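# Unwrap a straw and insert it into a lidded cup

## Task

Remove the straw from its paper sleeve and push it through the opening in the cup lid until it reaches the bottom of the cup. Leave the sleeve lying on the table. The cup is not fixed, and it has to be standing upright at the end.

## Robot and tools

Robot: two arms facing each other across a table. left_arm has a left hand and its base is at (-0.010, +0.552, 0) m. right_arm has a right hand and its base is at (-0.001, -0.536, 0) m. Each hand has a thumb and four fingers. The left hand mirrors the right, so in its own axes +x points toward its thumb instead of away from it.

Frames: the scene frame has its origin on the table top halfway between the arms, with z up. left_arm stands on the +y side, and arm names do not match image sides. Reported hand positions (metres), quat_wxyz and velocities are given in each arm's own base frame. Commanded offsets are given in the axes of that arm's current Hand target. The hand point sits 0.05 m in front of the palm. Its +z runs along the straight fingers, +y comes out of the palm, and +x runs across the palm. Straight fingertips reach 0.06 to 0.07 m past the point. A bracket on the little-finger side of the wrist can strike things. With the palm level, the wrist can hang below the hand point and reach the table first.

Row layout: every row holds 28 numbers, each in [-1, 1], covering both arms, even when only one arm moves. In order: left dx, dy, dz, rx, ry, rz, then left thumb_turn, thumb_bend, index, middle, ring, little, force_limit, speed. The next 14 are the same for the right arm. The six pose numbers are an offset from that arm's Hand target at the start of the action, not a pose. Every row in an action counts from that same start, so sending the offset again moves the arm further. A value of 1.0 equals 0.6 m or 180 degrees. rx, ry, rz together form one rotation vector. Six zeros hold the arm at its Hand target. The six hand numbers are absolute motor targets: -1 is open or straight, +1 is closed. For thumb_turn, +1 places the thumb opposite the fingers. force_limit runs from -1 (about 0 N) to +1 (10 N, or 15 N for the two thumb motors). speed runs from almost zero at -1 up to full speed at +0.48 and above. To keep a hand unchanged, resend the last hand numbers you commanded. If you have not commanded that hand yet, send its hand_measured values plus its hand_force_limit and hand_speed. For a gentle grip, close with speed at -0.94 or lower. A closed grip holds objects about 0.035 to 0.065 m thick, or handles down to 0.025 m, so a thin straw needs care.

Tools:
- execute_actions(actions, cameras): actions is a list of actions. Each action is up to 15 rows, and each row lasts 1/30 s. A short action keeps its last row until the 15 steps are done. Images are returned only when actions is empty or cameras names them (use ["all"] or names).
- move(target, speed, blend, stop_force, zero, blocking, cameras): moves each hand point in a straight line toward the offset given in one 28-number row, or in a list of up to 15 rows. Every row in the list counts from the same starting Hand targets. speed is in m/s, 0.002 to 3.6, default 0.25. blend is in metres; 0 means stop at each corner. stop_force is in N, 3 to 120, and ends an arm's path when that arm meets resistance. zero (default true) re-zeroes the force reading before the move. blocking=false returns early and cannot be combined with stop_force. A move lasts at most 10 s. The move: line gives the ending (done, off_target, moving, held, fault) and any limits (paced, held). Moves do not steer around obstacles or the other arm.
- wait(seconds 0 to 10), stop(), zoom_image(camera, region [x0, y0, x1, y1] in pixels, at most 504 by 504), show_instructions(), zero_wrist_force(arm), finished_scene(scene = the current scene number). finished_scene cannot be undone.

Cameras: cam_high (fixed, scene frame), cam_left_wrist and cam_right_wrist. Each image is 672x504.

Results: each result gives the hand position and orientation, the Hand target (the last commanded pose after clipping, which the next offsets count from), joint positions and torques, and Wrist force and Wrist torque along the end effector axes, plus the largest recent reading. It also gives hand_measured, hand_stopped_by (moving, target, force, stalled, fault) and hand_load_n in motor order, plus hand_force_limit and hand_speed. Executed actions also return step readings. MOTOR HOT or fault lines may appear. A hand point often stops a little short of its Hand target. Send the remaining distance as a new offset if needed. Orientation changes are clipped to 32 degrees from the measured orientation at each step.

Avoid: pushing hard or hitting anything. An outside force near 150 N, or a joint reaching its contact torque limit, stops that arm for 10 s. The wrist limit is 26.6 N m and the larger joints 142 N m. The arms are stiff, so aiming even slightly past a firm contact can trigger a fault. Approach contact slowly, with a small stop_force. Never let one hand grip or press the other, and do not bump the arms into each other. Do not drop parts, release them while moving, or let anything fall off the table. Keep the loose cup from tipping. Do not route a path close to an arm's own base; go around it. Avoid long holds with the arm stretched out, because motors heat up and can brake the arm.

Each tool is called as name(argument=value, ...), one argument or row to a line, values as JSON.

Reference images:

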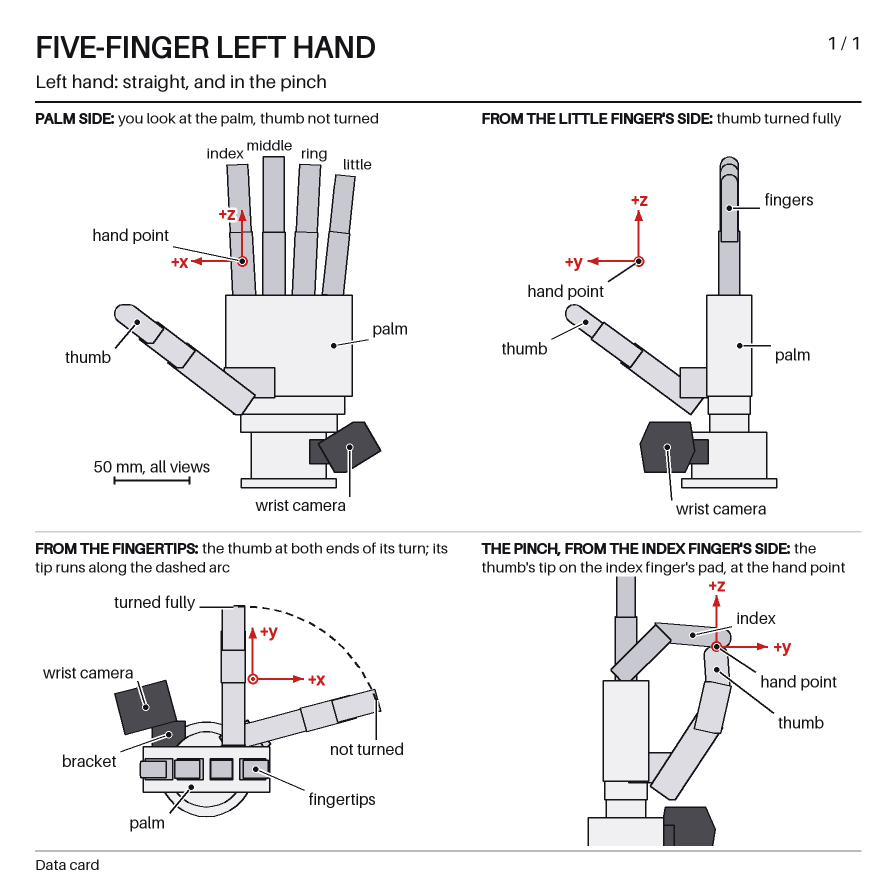

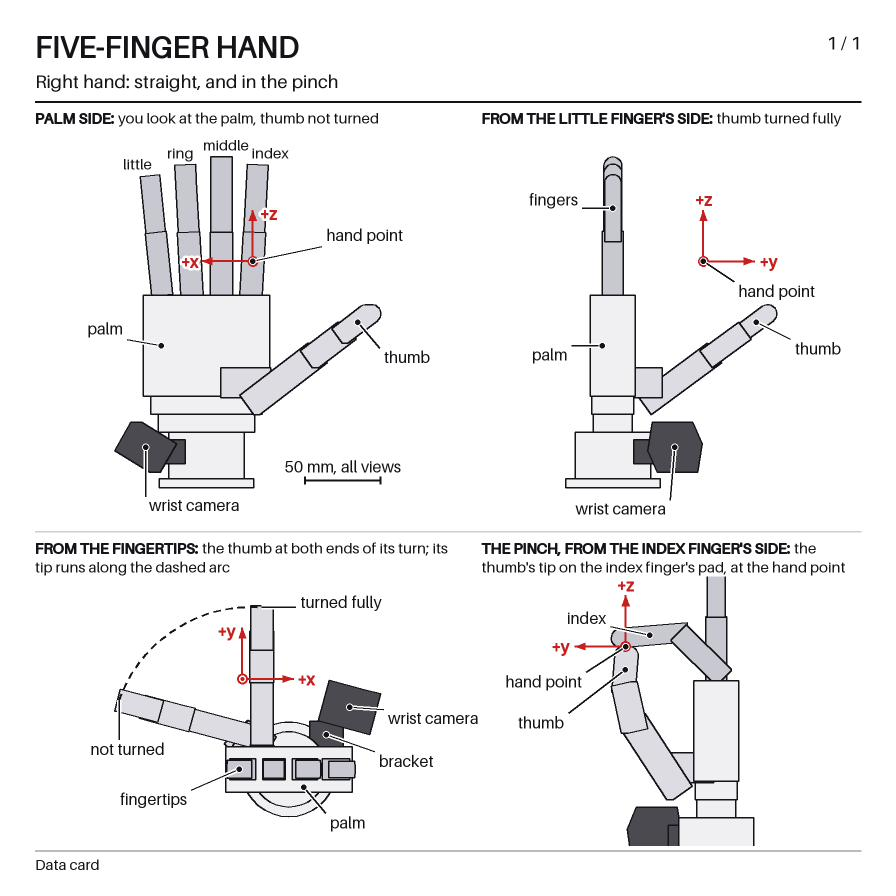

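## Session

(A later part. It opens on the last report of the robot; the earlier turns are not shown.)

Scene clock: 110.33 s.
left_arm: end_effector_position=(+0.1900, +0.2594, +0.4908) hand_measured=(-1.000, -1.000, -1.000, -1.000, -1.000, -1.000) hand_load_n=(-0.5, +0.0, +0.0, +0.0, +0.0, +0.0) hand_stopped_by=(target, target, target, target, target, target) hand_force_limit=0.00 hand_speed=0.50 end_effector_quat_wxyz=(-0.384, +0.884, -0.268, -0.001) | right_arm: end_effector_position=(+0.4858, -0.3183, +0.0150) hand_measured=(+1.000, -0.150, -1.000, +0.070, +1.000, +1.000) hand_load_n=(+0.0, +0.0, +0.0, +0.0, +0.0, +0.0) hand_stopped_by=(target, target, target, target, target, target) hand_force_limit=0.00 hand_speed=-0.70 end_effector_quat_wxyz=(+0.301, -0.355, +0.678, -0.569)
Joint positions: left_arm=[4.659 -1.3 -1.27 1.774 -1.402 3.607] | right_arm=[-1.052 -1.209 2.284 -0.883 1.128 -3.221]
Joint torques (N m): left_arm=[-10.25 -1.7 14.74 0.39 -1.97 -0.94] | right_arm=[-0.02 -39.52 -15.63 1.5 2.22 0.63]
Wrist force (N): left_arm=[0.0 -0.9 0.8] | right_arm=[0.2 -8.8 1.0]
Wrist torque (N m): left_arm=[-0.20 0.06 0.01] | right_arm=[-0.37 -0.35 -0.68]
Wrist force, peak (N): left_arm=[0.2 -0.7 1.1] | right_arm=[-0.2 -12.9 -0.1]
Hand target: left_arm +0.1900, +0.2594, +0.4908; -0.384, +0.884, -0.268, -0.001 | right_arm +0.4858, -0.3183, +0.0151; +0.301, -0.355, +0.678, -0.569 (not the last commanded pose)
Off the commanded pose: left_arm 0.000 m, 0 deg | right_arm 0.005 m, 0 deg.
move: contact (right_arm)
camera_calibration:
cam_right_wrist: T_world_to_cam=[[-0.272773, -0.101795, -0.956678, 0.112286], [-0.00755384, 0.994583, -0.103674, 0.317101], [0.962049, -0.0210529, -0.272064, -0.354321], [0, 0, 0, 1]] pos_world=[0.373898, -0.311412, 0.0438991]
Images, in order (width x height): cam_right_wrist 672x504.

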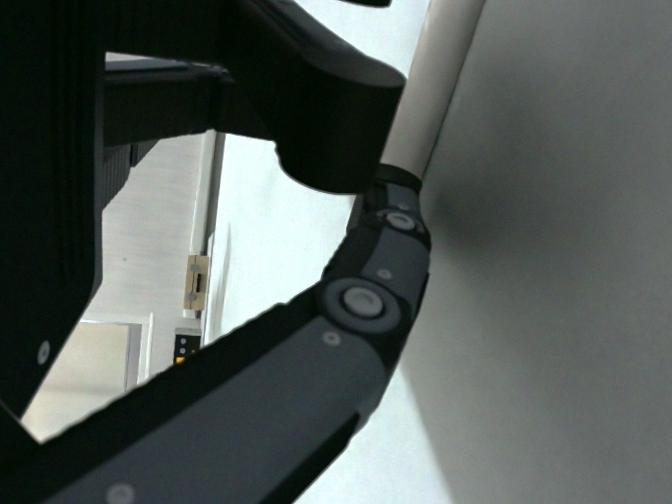

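move(
  target=[0,0,0,0,0,0,-1,-1,-1,-1,-1,-1,0,0.5,0,-0.0004,0,0,0,0,1,-0.15,-1,0.85,1,1,0.2,-0.93],
  cameras=["cam_right_wrist"],
)

move(
  target=[0,0,0,0,0,0,-1,-1,-1,-1,-1,-1,0,0.5,0,-0.0329,-0.0057,0,0,0,1,-0.15,-1,0.85,1,1,0.2,-0.93],
  speed=0.02,
  cameras=["cam_right_wrist","cam_left_wrist"],
)

zoom_image(
  camera="cam_left_wrist",
  region=[320, 220, 500, 380],
)

Scene clock: 111.27 s.
left_arm: end_effector_position=(+0.1900, +0.2594, +0.4908) hand_measured=(-1.000, -1.000, -1.000, -1.000, -1.000, -1.000) hand_load_n=(+0.0, +0.0, +0.0, +0.0, +0.0, +0.0) hand_stopped_by=(target, target, target, target, target, target) hand_force_limit=0.00 hand_speed=0.50 end_effector_quat_wxyz=(-0.384, +0.884, -0.268, -0.001) | right_arm: end_effector_position=(+0.4859, -0.3184, +0.0153) hand_measured=(+1.000, -0.150, -1.000, +0.094, +1.000, +1.000) hand_load_n=(+0.0, +0.0, +0.0, +3.5, +0.0, +0.0) hand_stopped_by=(target, target, target, force, target, target) hand_force_limit=0.20 hand_speed=-0.93 end_effector_quat_wxyz=(+0.301, -0.355, +0.678, -0.569)
Joint positions: left_arm=[4.659 -1.3 -1.27 1.774 -1.402 3.607] | right_arm=[-1.052 -1.209 2.283 -0.883 1.128 -3.221]
Joint torques (N m): left_arm=[-9.77 -1.61 14.39 0.37 -2.01 -0.99] | right_arm=[9.42 -39.78 -14.33 1.79 2.83 1.18]
Wrist force (N): left_arm=[0.0 -0.6 0.6] | right_arm=[0.5 -7.7 4.4]
Wrist torque (N m): left_arm=[-0.14 0.06 0.00] | right_arm=[-0.37 -0.40 -0.67]
Wrist force, peak (N): left_arm=[0.1 -0.8 0.9] | right_arm=[0.5 -11.1 5.2]
Hand target: left_arm +0.1900, +0.2594, +0.4908; -0.384, +0.884, -0.268, -0.001 | right_arm +0.4859, -0.3184, +0.0153; +0.301, -0.355, +0.678, -0.569
Off the commanded pose: left_arm 0.000 m, 0 deg | right_arm 0.000 m, 0 deg.
move: done
camera_calibration:
cam_right_wrist: T_world_to_cam=[[-0.272865, -0.101793, -0.956652, 0.112501], [-0.0075638, 0.994583, -0.103672, 0.317225], [0.962023, -0.0210524, -0.272157, -0.354255], [0, 0, 0, 1]] pos_world=[0.373898, -0.311512, 0.0440991]
Images, in order (width x height): cam_right_wrist 672x504.

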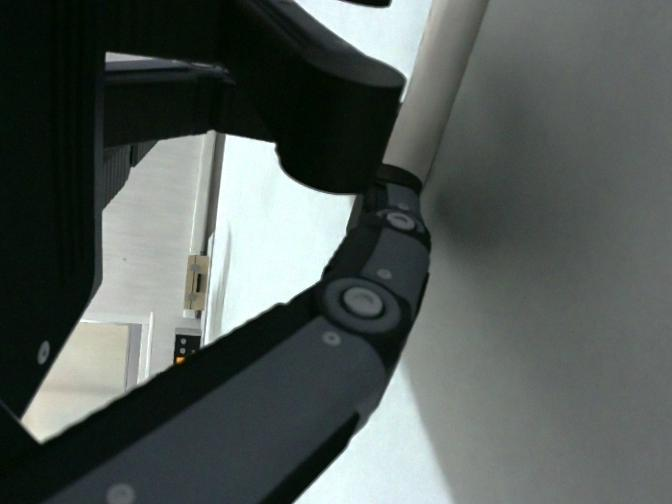

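Scene clock: 112.53 s.
left_arm: end_effector_position=(+0.1900, +0.2594, +0.4908) hand_measured=(-1.000, -1.000, -1.000, -1.000, -1.000, -1.000) hand_load_n=(+0.0, +0.0, +0.0, +0.0, +0.0, +0.0) hand_stopped_by=(target, target, target, target, target, target) hand_force_limit=0.00 hand_speed=0.50 end_effector_quat_wxyz=(-0.384, +0.884, -0.268, -0.001) | right_arm: end_effector_position=(+0.4859, -0.3185, +0.0355) hand_measured=(+1.000, -0.150, -1.000, +0.094, +1.000, +1.000) hand_load_n=(+0.0, +0.0, +0.0, +0.0, +0.0, +0.0) hand_stopped_by=(target, target, target, force, target, target) hand_force_limit=0.20 hand_speed=-0.93 end_effector_quat_wxyz=(+0.301, -0.355, +0.678, -0.569) end_effector_velocity=(+0.000, -0.002, +0.000) end_effector_angular_velocity=(-0.003, -0.003, -0.003)
Joint positions: left_arm=[4.659 -1.3 -1.27 1.774 -1.402 3.607] | right_arm=[-1.052 -1.263 2.273 -0.819 1.127 -3.221]
Joint velocities: left_arm=[within noise] | right_arm=[-0.002 0.003 -0.001 -0.006 0 0.001]
Joint torques (N m): left_arm=[-10.68 -1.9 14.62 0.46 -2.01 -0.88] | right_arm=[-8.22 -12.3 -9.26 -3.3 -2.13 0.15]
Wrist force (N): left_arm=[0.3 -0.7 0.4] | right_arm=[0.5 -4.1 2.7]
Wrist torque (N m): left_arm=[-0.15 0.00 0.03] | right_arm=[-0.37 -0.35 -0.59]
Wrist force, peak (N): left_arm=[0.0 -0.7 0.9] | right_arm=[0.6 -7.7 4.3]
Hand target: left_arm +0.1900, +0.2594, +0.4908; -0.384, +0.884, -0.268, -0.001 | right_arm +0.4859, -0.3184, +0.0353; +0.301, -0.355, +0.678, -0.569
Off the commanded pose: left_arm 0.000 m, 0 deg | right_arm 0.000 m, 0 deg.
move: done
camera_calibration:
cam_left_wrist: T_world_to_cam=[[0.695215, 0.41218, 0.588883, -0.522507], [0.510454, -0.859905, -0.000746743, 0.131629], [0.506076, 0.301117, -0.808218, 0.342455], [0, 0, 0, 1]] pos_world=[0.122756, 0.225436, 0.584572]
cam_right_wrist: T_world_to_cam=[[-0.27268, -0.101901, -0.956693, 0.131821], [-0.0075731, 0.994572, -0.103778, 0.319336], [0.962075, -0.0210529, -0.271971, -0.348762], [0, 0, 0, 1]] pos_world=[0.373899, -0.311513, 0.0643989]
Images, in order (width x height): cam_left_wrist 672x504, cam_right_wrist 672x504.

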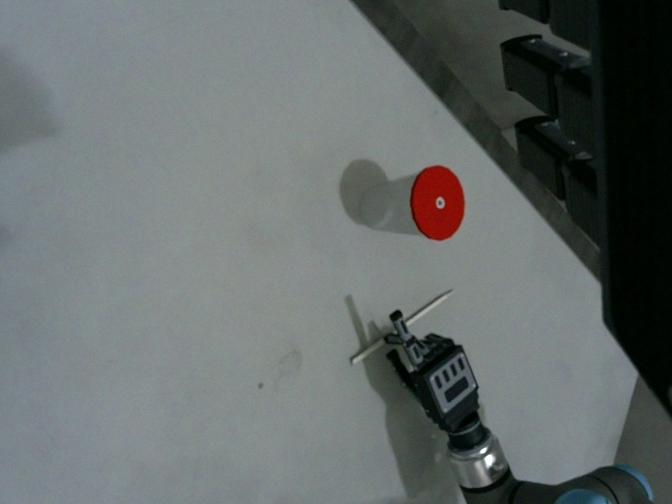

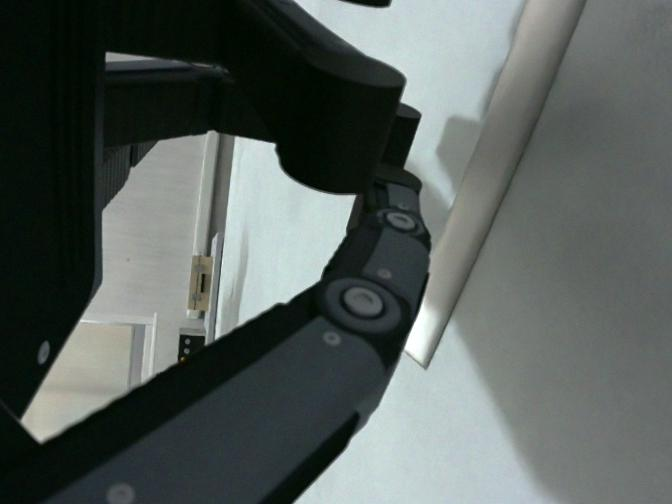

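Scaled by 2.800 from the camera's 672x504 image, which has a finer 960x720 frame.

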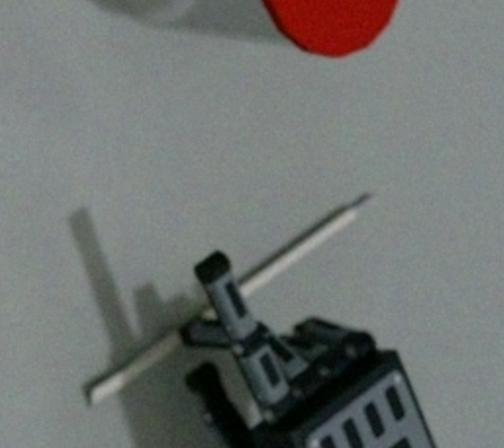

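move(
  target=[0,0,0,0,0,0,-1,-1,-1,-1,-1,-1,0,0.5,0,0.034,0.0061,0,0,0,1,-0.15,-1,0.06,1,1,0.2,-0.5],
  speed=0.012,
  stop_force=5,
  cameras=["cam_right_wrist"],
)

move(
  target=[0,0,0,0,0,0,-1,-1,-1,-1,-1,-1,0,0.5,0,-0.0004,0,0,0,0,1,-0.15,-1,0.85,1,1,0.6,-0.93],
  cameras=["cam_right_wrist"],
)

Scene clock: 115.50 s.
left_arm: end_effector_position=(+0.1900, +0.2594, +0.4908) hand_measured=(-1.000, -1.000, -1.000, -1.000, -1.000, -1.000) hand_load_n=(+0.0, +0.0, +0.0, +0.0, +0.0, +0.0) hand_stopped_by=(target, target, target, target, target, target) hand_force_limit=0.00 hand_speed=0.50 end_effector_quat_wxyz=(-0.384, +0.884, -0.268, -0.001) | right_arm: end_effector_position=(+0.4860, -0.3184, +0.0150) hand_measured=(+1.000, -0.150, -1.000, +0.060, +1.000, +1.000) hand_load_n=(+0.0, +0.0, +0.0, +0.0, +0.0, +0.0) hand_stopped_by=(target, target, target, target, target, target) hand_force_limit=0.20 hand_speed=-0.50 end_effector_quat_wxyz=(+0.301, -0.355, +0.678, -0.569)
Joint positions: left_arm=[4.659 -1.3 -1.27 1.774 -1.402 3.607] | right_arm=[-1.052 -1.208 2.283 -0.883 1.128 -3.221]
Joint torques (N m): left_arm=[-9.54 -1.24 14.26 0.31 -2 -0.95] | right_arm=[5.44 -39.71 -15.4 0.16 2.29 0.16]
Wrist force (N): left_arm=[0.4 -0.8 0.7] | right_arm=[1.0 -8.1 1.3]
Wrist torque (N m): left_arm=[-0.17 0.01 0.02] | right_arm=[-0.40 -0.36 -0.68]
Wrist force, peak (N): left_arm=[0.1 -1.0 0.9] | right_arm=[-0.5 -15.3 -1.4]
Hand target: left_arm +0.1900, +0.2594, +0.4908; -0.384, +0.884, -0.268, -0.001 | right_arm +0.4860, -0.3184, +0.0150; +0.301, -0.355, +0.678, -0.569
Off the commanded pose: left_arm 0.000 m, 0 deg | right_arm 0.000 m, 0 deg.
move: contact (right_arm)
camera_calibration:
cam_right_wrist: T_world_to_cam=[[-0.272772, -0.10189, -0.956668, 0.112177], [-0.00758028, 0.994573, -0.103766, 0.317202], [0.962049, -0.0210525, -0.272064, -0.354447], [0, 0, 0, 1]] pos_world=[0.373998, -0.311513, 0.043799]
Images, in order (width x height): cam_right_wrist 672x504.

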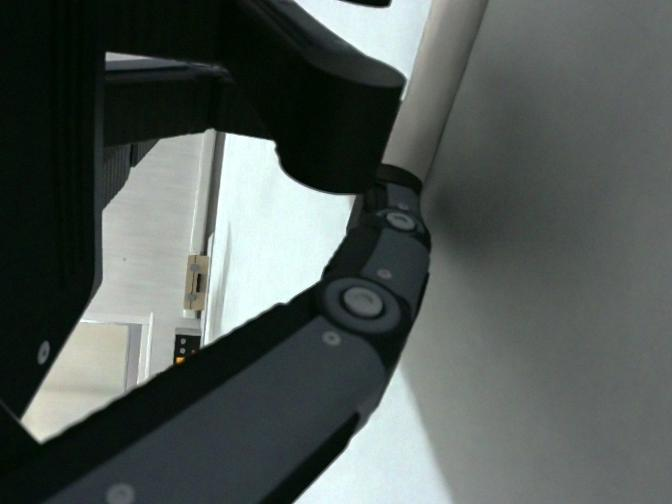

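Scene clock: 116.20 s.
left_arm: end_effector_position=(+0.1900, +0.2594, +0.4908) hand_measured=(-1.000, -1.000, -1.000, -1.000, -1.000, -1.000) hand_load_n=(+0.0, +0.0, +0.0, +0.0, -0.5, +0.0) hand_stopped_by=(target, target, target, target, target, target) hand_force_limit=0.00 hand_speed=0.50 end_effector_quat_wxyz=(-0.384, +0.884, -0.268, -0.001) | right_arm: end_effector_position=(+0.4860, -0.3185, +0.0153) hand_measured=(+1.000, -0.150, -1.000, +0.130, +1.000, +1.000) hand_load_n=(+0.0, +0.0, +0.0, +7.5, +0.0, +0.0) hand_stopped_by=(target, target, target, force, target, target) hand_force_limit=0.60 hand_speed=-0.93 end_effector_quat_wxyz=(+0.301, -0.355, +0.678, -0.569)
Joint positions: left_arm=[4.659 -1.3 -1.27 1.774 -1.402 3.607] | right_arm=[-1.052 -1.209 2.283 -0.883 1.128 -3.221]
Joint torques (N m): left_arm=[-10.22 -1.21 14.2 0.31 -2.05 -0.88] | right_arm=[10.56 -34.7 -10.04 3.58 2.92 -0.26]
Wrist force (N): left_arm=[0.0 -0.6 0.6] | right_arm=[0.6 -14.6 5.6]
Wrist torque (N m): left_arm=[-0.14 0.06 0.00] | right_arm=[-0.42 -0.43 -0.83]
Wrist force, peak (N): left_arm=[0.0 -1.0 0.7] | right_arm=[0.7 -14.7 5.8]
Hand target: left_arm +0.1900, +0.2594, +0.4908; -0.384, +0.884, -0.268, -0.001 | right_arm +0.4860, -0.3185, +0.0152; +0.301, -0.355, +0.678, -0.569
Off the commanded pose: left_arm 0.000 m, 0 deg | right_arm 0.000 m, 0 deg.
move: done
camera_calibration:
cam_right_wrist: T_world_to_cam=[[-0.272781, -0.1019, -0.956664, 0.112454], [-0.0074875, 0.99457, -0.103803, 0.317298], [0.962047, -0.0211524, -0.272063, -0.354398], [0, 0, 0, 1]] pos_world=[0.373998, -0.311613, 0.0440989]
Images, in order (width x height): cam_right_wrist 672x504.

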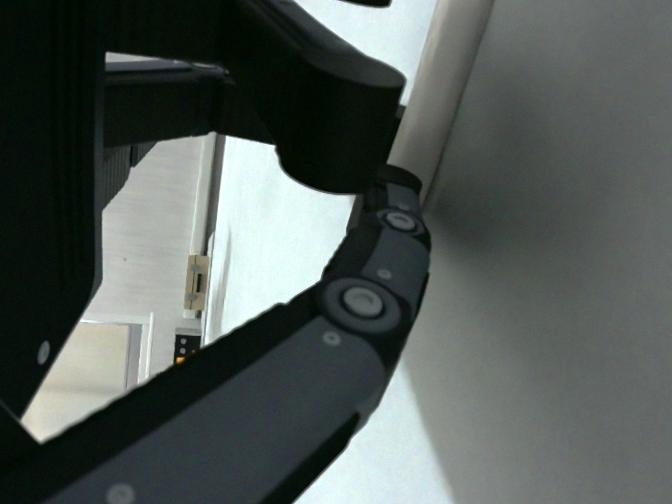

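move(
  target=[0,0,0,0,0,0,-1,-1,-1,-1,-1,-1,0,0.5,0,-0.0014,-0.0002,0,0,0,1,-0.15,-1,0.85,1,1,0.6,-0.93],
  speed=0.02,
)

move(
  target=[0,0,0,0,0,0,-1,-1,-1,-1,-1,-1,0,0.5,0,0,0,0,0,0,1,-0.15,-1,0.8,1,1,0.2,-0.93],
  cameras=["cam_right_wrist"],
)

Scene clock: 119.77 s.
left_arm: end_effector_position=(+0.1900, +0.2594, +0.4908) hand_measured=(-1.000, -1.000, -1.000, -1.000, -1.000, -1.000) hand_load_n=(+0.0, +0.0, +0.0, +0.0, +0.0, +0.0) hand_stopped_by=(target, target, target, target, target, target) hand_force_limit=0.00 hand_speed=0.50 end_effector_quat_wxyz=(-0.384, +0.884, -0.268, -0.001) | right_arm: end_effector_position=(+0.4860, -0.3185, +0.0161) hand_measured=(+1.000, -0.150, -1.000, +0.130, +1.000, +1.000) hand_load_n=(+0.0, +0.0, +0.0, +0.0, +0.0, +0.0) hand_stopped_by=(target, target, target, force, target, target) hand_force_limit=0.60 hand_speed=-0.93 end_effector_quat_wxyz=(+0.301, -0.355, +0.678, -0.569)
Joint positions: left_arm=[4.659 -1.3 -1.27 1.774 -1.402 3.607] | right_arm=[-1.052 -1.211 2.282 -0.88 1.128 -3.221]
Joint torques (N m): left_arm=[-9.87 -1.88 13.74 0.27 -2.16 -0.95] | right_arm=[11.66 -40.06 -15.99 0.16 2.79 -1.07]
Wrist force (N): left_arm=[0.3 -0.9 0.9] | right_arm=[0.6 -4.3 2.5]
Wrist torque (N m): left_arm=[-0.20 0.02 0.03] | right_arm=[-0.37 -0.37 -0.59]
Wrist force, peak (N): left_arm=[0.1 -1.0 0.8] | right_arm=[1.0 -16.1 5.7]
Hand target: left_arm +0.1900, +0.2594, +0.4908; -0.384, +0.884, -0.268, -0.001 | right_arm +0.4860, -0.3185, +0.0161; +0.301, -0.355, +0.678, -0.569
Off the commanded pose: left_arm 0.000 m, 0 deg | right_arm 0.000 m, 0 deg.
move: done

Scene clock: 120.57 s.
left_arm: end_effector_position=(+0.1900, +0.2594, +0.4908) hand_measured=(-1.000, -1.000, -1.000, -1.000, -1.000, -1.000) hand_load_n=(+0.0, +0.0, +0.0, +0.0, +0.0, +0.0) hand_stopped_by=(target, target, target, target, target, target) hand_force_limit=0.00 hand_speed=0.50 end_effector_quat_wxyz=(-0.384, +0.884, -0.268, -0.001) | right_arm: end_effector_position=(+0.4860, -0.3185, +0.0161) hand_measured=(+1.000, -0.150, -1.000, +0.232, +1.000, +1.000) hand_load_n=(-0.5, +0.0, +0.0, +7.5, +0.0, +0.0) hand_stopped_by=(target, target, target, force, target, target) hand_force_limit=0.20 hand_speed=-0.93 end_effector_quat_wxyz=(+0.301, -0.355, +0.678, -0.569)
Joint positions: left_arm=[4.659 -1.3 -1.27 1.774 -1.402 3.607] | right_arm=[-1.052 -1.211 2.282 -0.88 1.128 -3.221]
Joint torques (N m): left_arm=[-9.48 -1.75 13.71 0.29 -2.11 -0.93] | right_arm=[11.67 -39.77 -14.74 -2.38 2.74 -0.48]
Wrist force (N): left_arm=[0.2 -0.4 0.9] | right_arm=[0.3 -7.3 2.6]
Wrist torque (N m): left_arm=[-0.12 0.03 0.00] | right_arm=[-0.43 -0.34 -0.65]
Wrist force, peak (N): left_arm=[0.0 -0.9 0.7] | right_arm=[0.4 -7.3 2.9]
Hand target: left_arm +0.1900, +0.2594, +0.4908; -0.384, +0.884, -0.268, -0.001 | right_arm +0.4860, -0.3185, +0.0161; +0.301, -0.355, +0.678, -0.569
Off the commanded pose: left_arm 0.000 m, 0 deg | right_arm 0.000 m, 0 deg.
move: done
camera_calibration:
cam_right_wrist: T_world_to_cam=[[-0.272772, -0.1019, -0.956667, 0.113243], [-0.00758307, 0.994572, -0.103775, 0.317417], [0.962049, -0.0210524, -0.272064, -0.354246], [0, 0, 0, 1]] pos_world=[0.374098, -0.311613, 0.044899]
Images, in order (width x height): cam_right_wrist 672x504.

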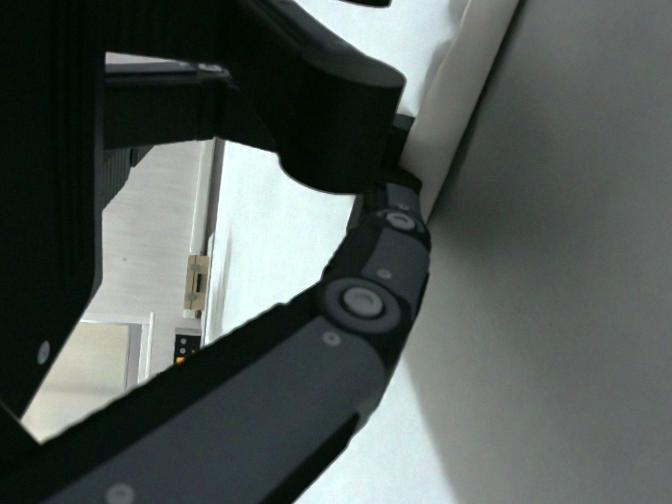

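move(
  target=[0,0,0,0,0,0,-1,-1,-1,-1,-1,-1,0,0.5,0,-0.0246,-0.0043,0,0,0,1,-0.15,-1,0.8,1,1,0.2,-0.93],
  speed=0.02,
  cameras=["cam_right_wrist","cam_left_wrist"],
)

zoom_image(
  camera="cam_left_wrist",
  region=[320, 220, 500, 380],
)

Scene clock: 121.70 s.
left_arm: end_effector_position=(+0.1900, +0.2594, +0.4908) hand_measured=(-1.000, -1.000, -1.000, -1.000, -1.000, -1.000) hand_load_n=(+0.0, +0.0, -0.5, +0.0, +0.0, +0.0) hand_stopped_by=(target, target, target, target, target, target) hand_force_limit=0.00 hand_speed=0.50 end_effector_quat_wxyz=(-0.384, +0.884, -0.268, -0.001) | right_arm: end_effector_position=(+0.4860, -0.3185, +0.0312) hand_measured=(+1.000, -0.150, -1.000, +0.232, +1.000, +1.000) hand_load_n=(+0.0, +0.5, +0.0, +2.5, +0.0, +0.0) hand_stopped_by=(target, target, target, force, target, target) hand_force_limit=0.20 hand_speed=-0.93 end_effector_quat_wxyz=(+0.301, -0.355, +0.678, -0.569) end_effector_velocity=(+0.001, -0.001, +0.000) end_effector_angular_velocity=(-0.004, -0.003, +0.001)
Joint positions: left_arm=[4.659 -1.3 -1.27 1.774 -1.402 3.607] | right_arm=[-1.052 -1.252 2.275 -0.832 1.128 -3.221]
Joint velocities: left_arm=[within noise] | right_arm=[0.001 0.003 -0.002 -0.007 0 0.001]
Joint torques (N m): left_arm=[-10.31 -1.03 13.94 0.35 -2.08 -0.91] | right_arm=[-8.4 -11.26 -9.87 -3.37 -1.89 -0.42]
Wrist force (N): left_arm=[0.2 -0.8 0.6] | right_arm=[0.6 -4.1 2.6]
Wrist torque (N m): left_arm=[-0.18 0.03 0.02] | right_arm=[-0.37 -0.36 -0.58]
Wrist force, peak (N): left_arm=[0.1 -1.0 0.8] | right_arm=[0.5 -7.5 2.6]
Hand target: left_arm +0.1900, +0.2594, +0.4908; -0.384, +0.884, -0.268, -0.001 | right_arm +0.4860, -0.3185, +0.0311; +0.301, -0.355, +0.678, -0.569
Off the commanded pose: left_arm 0.000 m, 0 deg | right_arm 0.000 m, 0 deg.
move: done
camera_calibration:
cam_left_wrist: T_world_to_cam=[[0.695215, 0.41218, 0.588883, -0.522507], [0.510454, -0.859905, -0.000746743, 0.131629], [0.506076, 0.301117, -0.808218, 0.342455], [0, 0, 0, 1]] pos_world=[0.122756, 0.225436, 0.584572]
cam_right_wrist: T_world_to_cam=[[-0.272679, -0.101997, -0.956683, 0.127693], [-0.00759953, 0.994562, -0.103869, 0.319003], [0.962075, -0.0210525, -0.271971, -0.35003], [0, 0, 0, 1]] pos_world=[0.373999, -0.311613, 0.0600988]
Images, in order (width x height): cam_left_wrist 672x504, cam_right_wrist 672x504.

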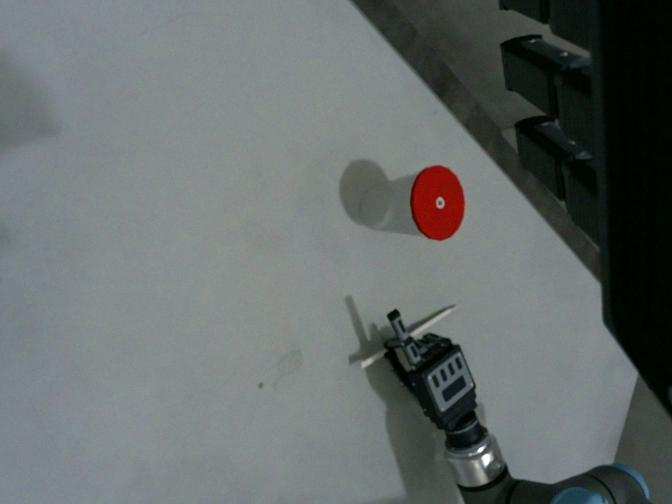

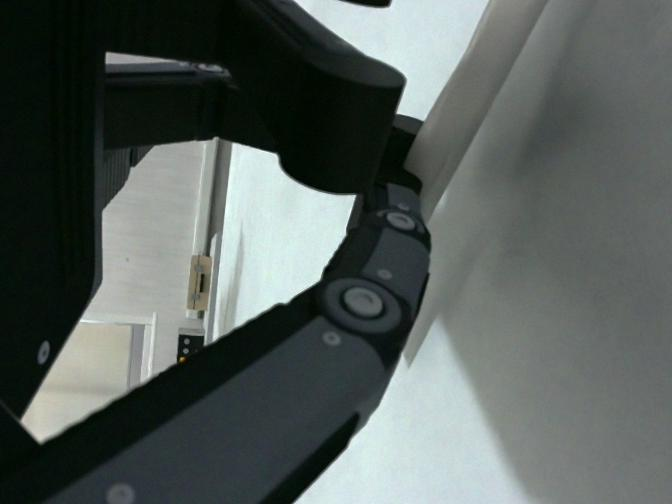

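Scaled by 2.800 from the camera's 672x504 image, which has a finer 960x720 frame.

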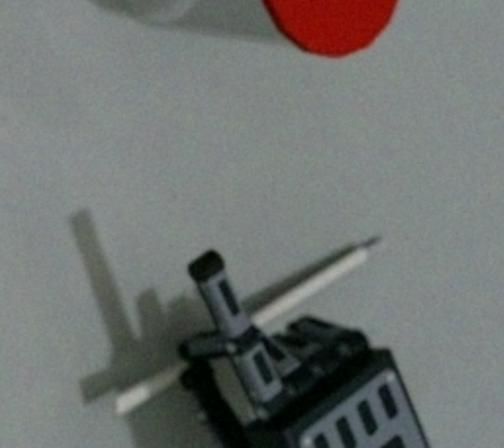

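move(
  target=[
    [0,0,0,0,0,0,-1,-1,-1,-1,-1,-1,0,0.5,0,-0.1,-0.018,0,0,0,1,-0.15,-1,0.8,1,1,0.2,-0.93],
    [0,0,0,0,0,0,-1,-1,-1,-1,-1,-1,0,0.5,-0.151,-0.425,0.012,0,0,0,1,-0.15,-1,0.8,1,1,0.2,-0.93],
  ],
  speed=0.07,
  blend=0.03,
  cameras=["all"],
)

zoom_image(
  camera="cam_left_wrist",
  region=[250, 200, 600, 460],
)

Scene clock: 126.57 s.
left_arm: end_effector_position=(+0.1900, +0.2594, +0.4908) hand_measured=(-1.000, -1.000, -1.000, -1.000, -1.000, -1.000) hand_load_n=(+0.0, +0.0, +0.0, +0.0, +0.0, +0.0) hand_stopped_by=(target, target, target, target, target, target) hand_force_limit=0.00 hand_speed=0.50 end_effector_quat_wxyz=(-0.384, +0.884, -0.268, -0.001) | right_arm: end_effector_position=(+0.5787, -0.2734, +0.2813) hand_measured=(+1.000, -0.150, -1.000, +0.234, +1.000, +1.000) hand_load_n=(+0.0, +0.0, -0.5, +0.0, +0.0, +0.0) hand_stopped_by=(target, target, target, force, target, target) hand_force_limit=0.20 hand_speed=-0.93 end_effector_quat_wxyz=(+0.301, -0.355, +0.678, -0.569)
Joint positions: left_arm=[4.659 -1.3 -1.27 1.774 -1.402 3.607] | right_arm=[-0.762 -1.526 1.799 -0.097 1.413 -3.166]
Joint torques (N m): left_arm=[-9.65 -1.65 13.48 0.14 -2.03 -1] | right_arm=[-11.41 -17.85 -22.28 -2.11 -2.16 -1.18]
Wrist force (N): left_arm=[0.2 -0.5 0.7] | right_arm=[0.7 -4.0 2.8]
Wrist torque (N m): left_arm=[-0.13 0.04 0.01] | right_arm=[-0.36 -0.39 -0.63]
Wrist force, peak (N): left_arm=[0.3 -0.8 1.1] | right_arm=[0.5 -5.1 2.9]
Hand target: left_arm +0.1900, +0.2594, +0.4908; -0.384, +0.884, -0.268, -0.001 | right_arm +0.5787, -0.2734, +0.2814; +0.301, -0.355, +0.678, -0.569
Off the commanded pose: left_arm 0.000 m, 0 deg | right_arm 0.000 m, 0 deg.
move: done
camera_calibration:
cam_left_wrist: T_world_to_cam=[[0.695215, 0.41218, 0.588883, -0.522507], [0.510454, -0.859905, -0.000746743, 0.131629], [0.506076, 0.301117, -0.808218, 0.342455], [0, 0, 0, 1]] pos_world=[0.122756, 0.225436, 0.584572]
cam_right_wrist: T_world_to_cam=[[-0.272855, -0.10182, -0.956652, 0.396889], [-0.00766702, 0.994582, -0.103671, 0.300796], [0.962025, -0.0209524, -0.272157, -0.37026], [0, 0, 0, 1]] pos_world=[0.466798, -0.266512, 0.310099]

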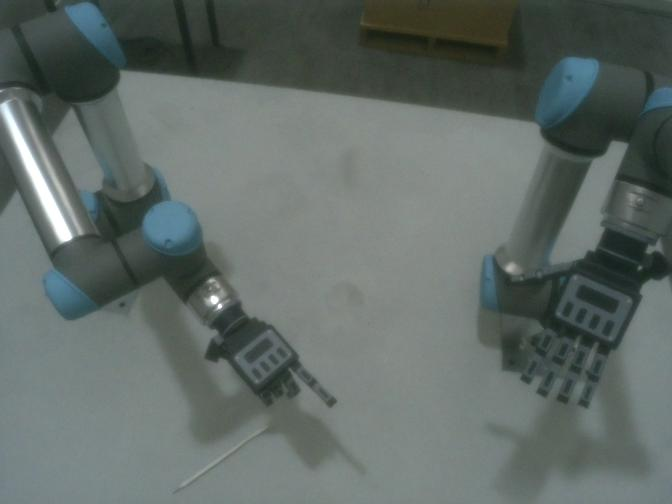

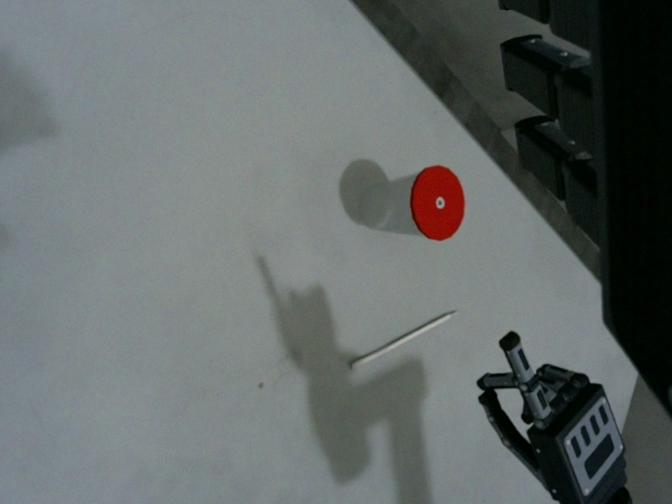

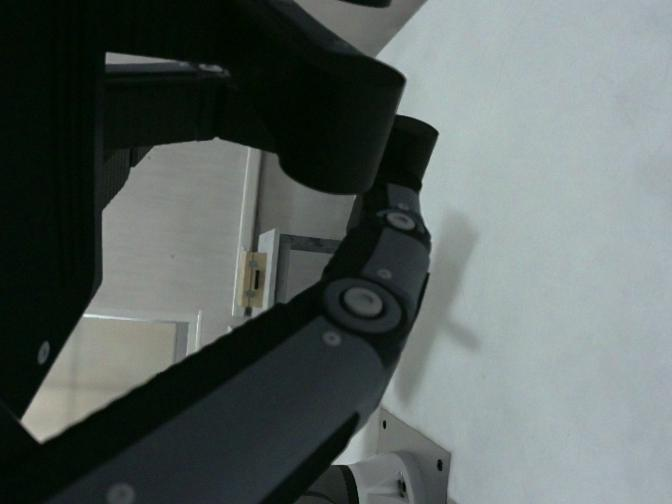

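Scaled by 1.440 from the camera's 672x504 image, which has a finer 960x720 frame.

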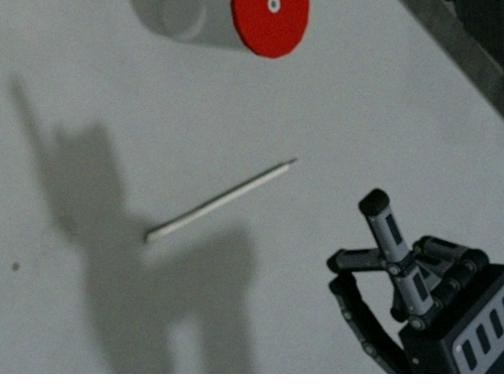

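move(
  target=[0,0,0,0,0,0,-1,-1,-1,-1,-1,-1,0,0.5,0.170,0.378,-0.024,-0.122,0.026,0.0046,1,-0.5,0.28,0.21,1,1,0.2,0.3],
  speed=0.2,
  cameras=["cam_right_wrist","cam_left_wrist"],
)

zoom_image(
  camera="cam_left_wrist",
  region=[320, 270, 500, 430],
)

Scene clock: 128.90 s.
left_arm: end_effector_position=(+0.1900, +0.2594, +0.4908) hand_measured=(-1.000, -1.000, -1.000, -1.000, -1.000, -1.000) hand_load_n=(+0.0, +0.0, +0.0, +0.0, +0.0, +0.0) hand_stopped_by=(target, target, target, target, target, target) hand_force_limit=0.00 hand_speed=0.50 end_effector_quat_wxyz=(-0.384, +0.884, -0.268, -0.001) | right_arm: end_effector_position=(+0.4777, -0.3267, +0.0601) hand_measured=(+1.000, -0.500, +0.280, +0.210, +1.000, +1.000) hand_load_n=(+0.0, +0.0, +0.0, +0.0, +0.0, +0.0) hand_stopped_by=(target, target, target, target, target, target) hand_force_limit=0.20 hand_speed=0.30 end_effector_quat_wxyz=(+0.204, -0.378, +0.788, -0.441)
Joint positions: left_arm=[4.659 -1.3 -1.27 1.774 -1.402 3.607] | right_arm=[-0.977 -1.286 1.954 -0.094 1.328 -3.31]
Joint torques (N m): left_arm=[-9.8 -1.81 13.08 0.15 -2.11 -0.87] | right_arm=[3.62 -24.79 -19.71 0.34 2.49 0.41]
Wrist force (N): left_arm=[-0.1 -0.6 0.8] | right_arm=[0.7 -3.8 1.7]
Wrist torque (N m): left_arm=[-0.14 0.08 0.00] | right_arm=[-0.32 -0.21 -0.54]
Wrist force, peak (N): left_arm=[0.2 -1.1 0.7] | right_arm=[0.1 -5.8 2.6]
Hand target: left_arm +0.1900, +0.2594, +0.4908; -0.384, +0.884, -0.268, -0.001 | right_arm +0.4776, -0.3267, +0.0600; +0.204, -0.378, +0.788, -0.441
Off the commanded pose: left_arm 0.000 m, 0 deg | right_arm 0.000 m, 0 deg.
move: done
camera_calibration:
cam_left_wrist: T_world_to_cam=[[0.695215, 0.41218, 0.588883, -0.522507], [0.510454, -0.859905, -0.000746743, 0.131629], [0.506076, 0.301117, -0.808218, 0.342455], [0, 0, 0, 1]] pos_world=[0.122756, 0.225436, 0.584572]
cam_right_wrist: T_world_to_cam=[[-0.55608, 0.128076, -0.821201, 0.35457], [0.074463, 0.991759, 0.104253, 0.277459], [0.827786, -0.00317601, -0.561035, -0.246954], [0, 0, 0, 1]] pos_world=[0.380934, -0.321369, 0.123698]
Images, in order (width x height): cam_left_wrist 672x504, cam_right_wrist 672x504.

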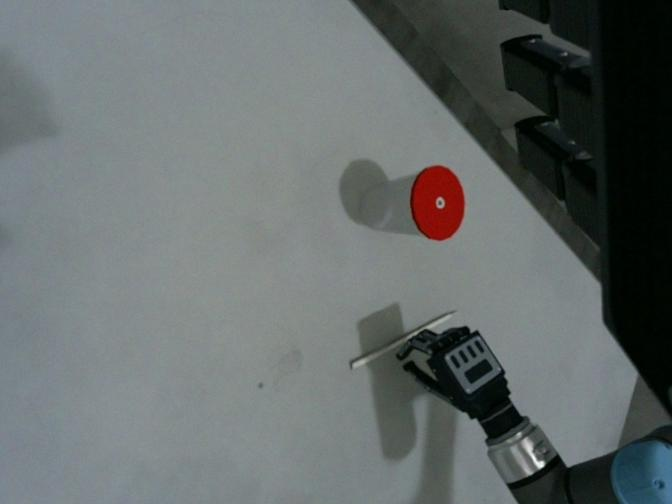

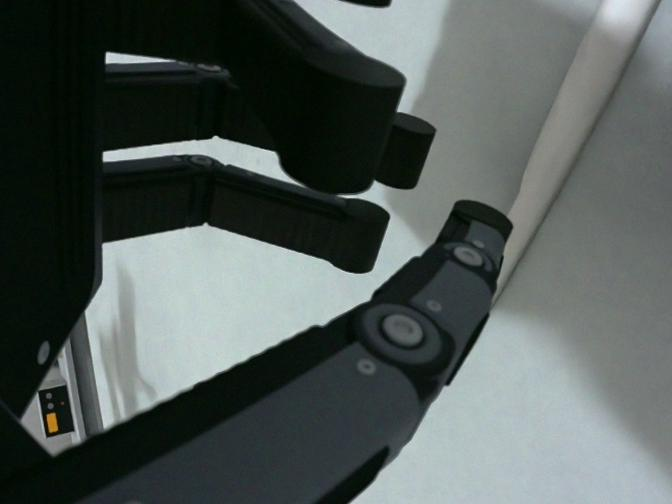

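Scaled by 2.800 from the camera's 672x504 image, which has a finer 960x720 frame.

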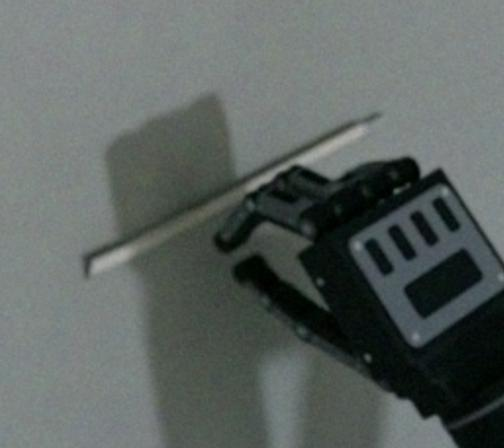

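move(
  target=[0,0,0,0,0,0,-1,-1,-1,-1,-1,-1,0,0.5,0,0.0707,0.0442,0,0,0,1,-0.5,0.28,0.21,1,1,0.2,0.3],
  speed=0.015,
  stop_force=3,
  cameras=["cam_right_wrist","cam_left_wrist"],
)

zoom_image(
  camera="cam_left_wrist",
  region=[320, 270, 500, 430],
)

Scene clock: 133.10 s.
left_arm: end_effector_position=(+0.1900, +0.2594, +0.4908) hand_measured=(-1.000, -1.000, -1.000, -1.000, -1.000, -1.000) hand_load_n=(+0.0, +0.0, +0.0, +0.0, +0.0, +0.0) hand_stopped_by=(target, target, target, target, target, target) hand_force_limit=0.00 hand_speed=0.50 end_effector_quat_wxyz=(-0.384, +0.884, -0.268, -0.001) | right_arm: end_effector_position=(+0.4774, -0.3272, +0.0170) hand_measured=(+1.000, -0.500, +0.280, +0.210, +1.000, +1.000) hand_load_n=(-0.5, +0.0, +0.0, +0.0, +0.0, +0.0) hand_stopped_by=(target, target, target, target, target, target) hand_force_limit=0.20 hand_speed=0.30 end_effector_quat_wxyz=(+0.204, -0.378, +0.788, -0.441)
Joint positions: left_arm=[4.659 -1.3 -1.27 1.774 -1.402 3.607] | right_arm=[-0.978 -1.212 1.994 -0.207 1.327 -3.31]
Joint torques (N m): left_arm=[-9.33 -1.07 12.4 0.06 -1.96 -0.88] | right_arm=[-6.83 -44.38 -19.4 -1.67 2.66 -0.98]
Wrist force (N): left_arm=[0.2 -0.8 0.8] | right_arm=[0.7 -6.0 -1.1]
Wrist torque (N m): left_arm=[-0.18 0.03 0.02] | right_arm=[-0.44 -0.16 -0.56]
Wrist force, peak (N): left_arm=[-0.1 -0.8 1.2] | right_arm=[0.6 -16.1 -12.5]
Hand target: left_arm +0.1900, +0.2594, +0.4908; -0.384, +0.884, -0.268, -0.001 | right_arm +0.4774, -0.3272, +0.0170; +0.204, -0.378, +0.788, -0.441 (not the last commanded pose)
Off the commanded pose: left_arm 0.000 m, 0 deg | right_arm 0.007 m, 0 deg.
move: contact (right_arm)
camera_calibration:
cam_left_wrist: T_world_to_cam=[[0.695215, 0.41218, 0.588883, -0.522507], [0.510454, -0.859905, -0.000746743, 0.131629], [0.506076, 0.301117, -0.808218, 0.342455], [0, 0, 0, 1]] pos_world=[0.122756, 0.225436, 0.584572]
cam_right_wrist: T_world_to_cam=[[-0.556257, 0.128156, -0.821069, 0.319212], [0.0745317, 0.991749, 0.104303, 0.282429], [0.827662, -0.00317634, -0.561218, -0.270908], [0, 0, 0, 1]] pos_world=[0.380734, -0.321868, 0.0805985]
Images, in order (width x height): cam_left_wrist 672x504, cam_right_wrist 672x504.

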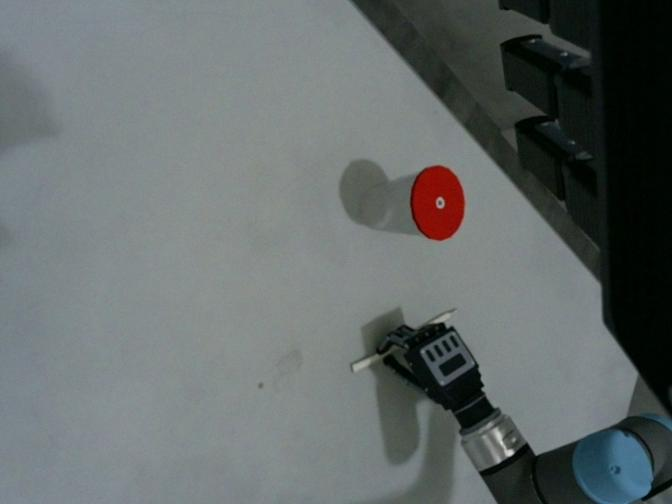

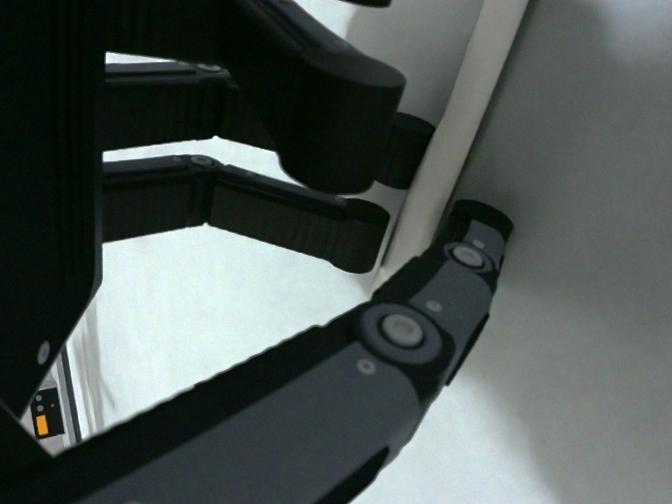

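Scaled by 2.800 from the camera's 672x504 image, which has a finer 960x720 frame.

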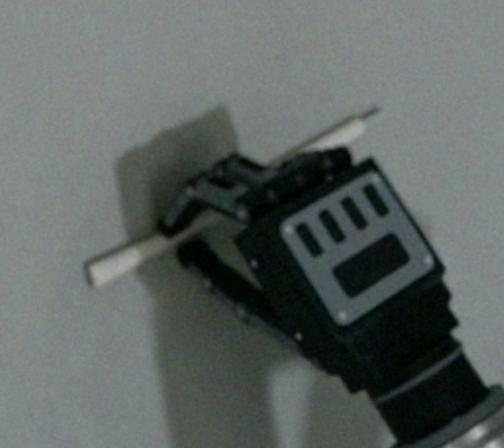

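move(
  target=[0,0,0,0,0,0,-1,-1,-1,-1,-1,-1,0,0.5,0,-0.0006,-0.0003,0,0,0,1,0.3,0.28,0.21,1,1,-0.5,-0.92],
  cameras=["cam_right_wrist"],
)

Scene clock: 136.10 s.
left_arm: end_effector_position=(+0.1900, +0.2594, +0.4908) hand_measured=(-1.000, -1.000, -1.000, -1.000, -1.000, -1.000) hand_load_n=(+0.0, +0.0, +0.0, +0.0, +0.0, +0.0) hand_stopped_by=(target, target, target, target, target, target) hand_force_limit=0.00 hand_speed=0.50 end_effector_quat_wxyz=(-0.384, +0.884, -0.268, -0.001) | right_arm: end_effector_position=(+0.4774, -0.3272, +0.0175) hand_measured=(+1.000, -0.202, +0.280, +0.210, +1.000, +1.000) hand_load_n=(+0.0, +3.5, +1.5, +0.0, +0.0, +0.0) hand_stopped_by=(target, force, target, target, target, target) hand_force_limit=-0.50 hand_speed=-0.92 end_effector_quat_wxyz=(+0.204, -0.378, +0.788, -0.441)
Joint positions: left_arm=[4.659 -1.3 -1.27 1.774 -1.402 3.607] | right_arm=[-0.978 -1.213 1.993 -0.206 1.327 -3.31]
Joint torques (N m): left_arm=[-9.87 -1.89 12.94 -0.01 -1.96 -0.95] | right_arm=[8.23 -38.22 -14.9 -0.57 2.48 1.2]
Wrist force (N): left_arm=[0.4 -0.5 1.1] | right_arm=[0.7 -3.6 1.2]
Wrist torque (N m): left_arm=[-0.16 0.01 0.02] | right_arm=[-0.27 -0.20 -0.52]
Wrist force, peak (N): left_arm=[-0.1 -1.1 0.9] | right_arm=[0.9 -5.9 -0.9]
Hand target: left_arm +0.1900, +0.2594, +0.4908; -0.384, +0.884, -0.268, -0.001 | right_arm +0.4774, -0.3272, +0.0174; +0.204, -0.378, +0.788, -0.441
Off the commanded pose: left_arm 0.000 m, 0 deg | right_arm 0.000 m, 0 deg.
move: done
camera_calibration:
cam_right_wrist: T_world_to_cam=[[-0.556257, 0.128156, -0.821069, 0.319623], [0.0745317, 0.991749, 0.104303, 0.282377], [0.827662, -0.00317634, -0.561218, -0.270627], [0, 0, 0, 1]] pos_world=[0.380734, -0.321868, 0.0810985]
Images, in order (width x height): cam_right_wrist 672x504.

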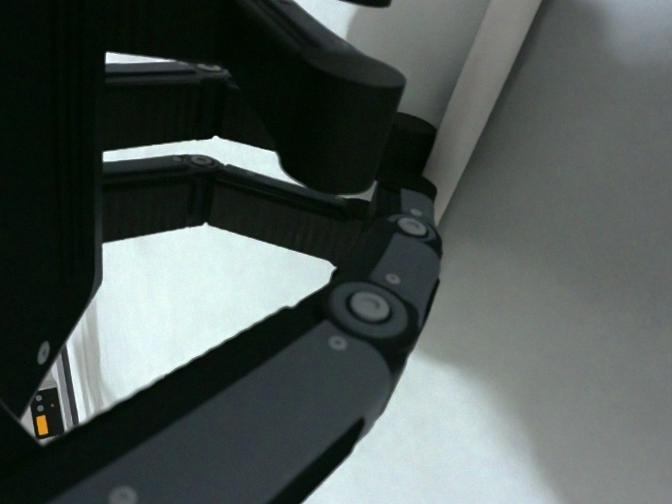

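move(
  target=[0,0,0,0,0,0,-1,-1,-1,-1,-1,-1,0,0.5,0,-0.0283,-0.0177,0,0,0,1,0.3,0.28,0.21,1,1,-0.5,-0.92],
  speed=0.03,
  cameras=["cam_right_wrist","cam_left_wrist"],
)

zoom_image(
  camera="cam_left_wrist",
  region=[320, 270, 500, 430],
)

Scene clock: 137.20 s.
left_arm: end_effector_position=(+0.1900, +0.2594, +0.4908) hand_measured=(-1.000, -1.000, -1.000, -1.000, -1.000, -1.000) hand_load_n=(+0.0, +0.0, +0.0, +0.0, +0.0, +0.5) hand_stopped_by=(target, target, target, target, target, target) hand_force_limit=0.00 hand_speed=0.50 end_effector_quat_wxyz=(-0.384, +0.884, -0.268, -0.001) | right_arm: end_effector_position=(+0.4776, -0.3271, +0.0377) hand_measured=(+1.000, -0.202, +0.280, +0.210, +1.000, +1.000) hand_load_n=(+0.5, +3.5, +1.0, +0.0, +0.0, +0.0) hand_stopped_by=(target, force, target, target, target, target) hand_force_limit=-0.50 hand_speed=-0.92 end_effector_quat_wxyz=(+0.204, -0.378, +0.788, -0.441) end_effector_velocity=(+0.001, -0.001, -0.001) end_effector_angular_velocity=(-0.003, -0.003, -0.001)
Joint positions: left_arm=[4.659 -1.3 -1.27 1.774 -1.402 3.607] | right_arm=[-0.978 -1.249 1.976 -0.153 1.328 -3.31]
Joint velocities: left_arm=[within noise] | right_arm=[-0.001 0.002 0.001 -0.007 0 0.001]
Joint torques (N m): left_arm=[-9.94 -1.62 12.72 -0.01 -2.11 -0.94] | right_arm=[10.17 -16.42 -6.6 -2.28 2.59 1.2]
Wrist force (N): left_arm=[0.1 -0.5 0.9] | right_arm=[0.7 -4.0 1.5]
Wrist torque (N m): left_arm=[-0.14 0.05 0.00] | right_arm=[-0.34 -0.20 -0.53]
Wrist force, peak (N): left_arm=[0.2 -0.8 1.1] | right_arm=[0.5 -4.1 1.4]
Hand target: left_arm +0.1900, +0.2594, +0.4908; -0.384, +0.884, -0.268, -0.001 | right_arm +0.4775, -0.3270, +0.0375; +0.204, -0.378, +0.788, -0.441
Off the commanded pose: left_arm 0.000 m, 0 deg | right_arm 0.000 m, 0 deg.
move: done
camera_calibration:
cam_left_wrist: T_world_to_cam=[[0.695215, 0.41218, 0.588883, -0.522507], [0.510454, -0.859905, -0.000746743, 0.131629], [0.506076, 0.301117, -0.808218, 0.342455], [0, 0, 0, 1]] pos_world=[0.122756, 0.225436, 0.584572]
cam_right_wrist: T_world_to_cam=[[-0.556144, 0.127981, -0.821173, 0.336205], [0.0745005, 0.991771, 0.104113, 0.280096], [0.82774, -0.00327576, -0.561103, -0.259529], [0, 0, 0, 1]] pos_world=[0.380934, -0.321669, 0.101298]
Images, in order (width x height): cam_left_wrist 672x504, cam_right_wrist 672x504.

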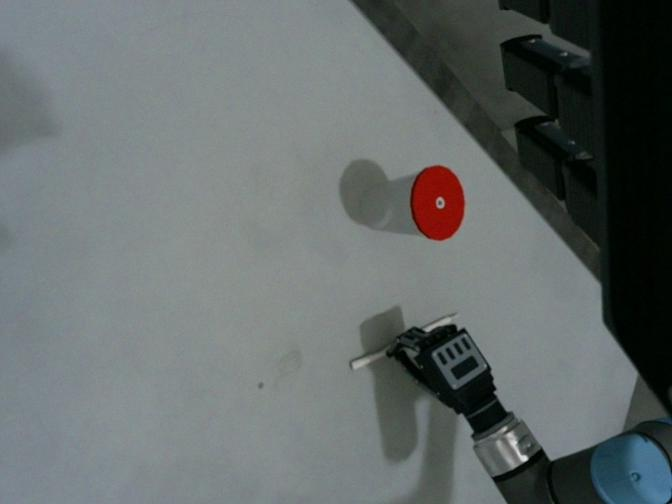

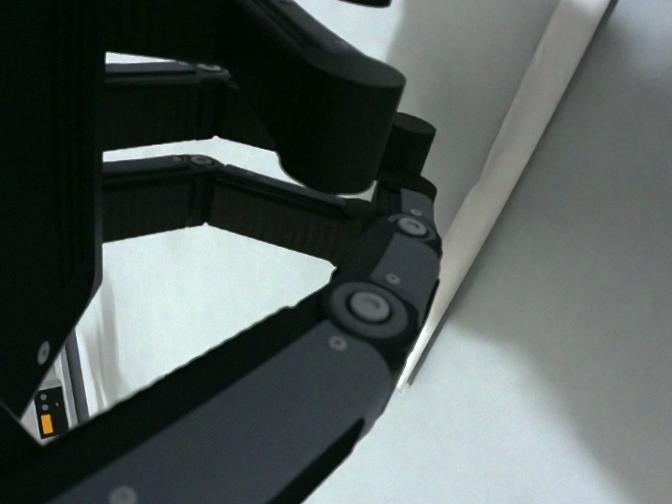

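Scaled by 2.800 from the camera's 672x504 image, which has a finer 960x720 frame.

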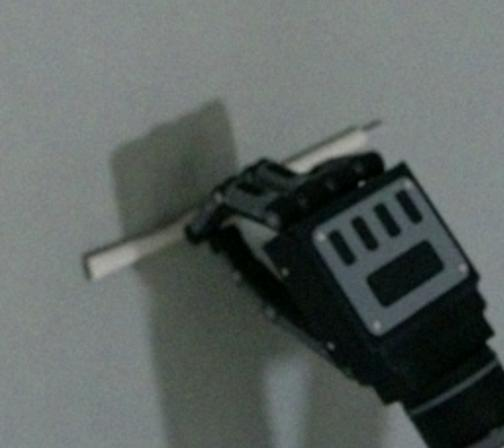

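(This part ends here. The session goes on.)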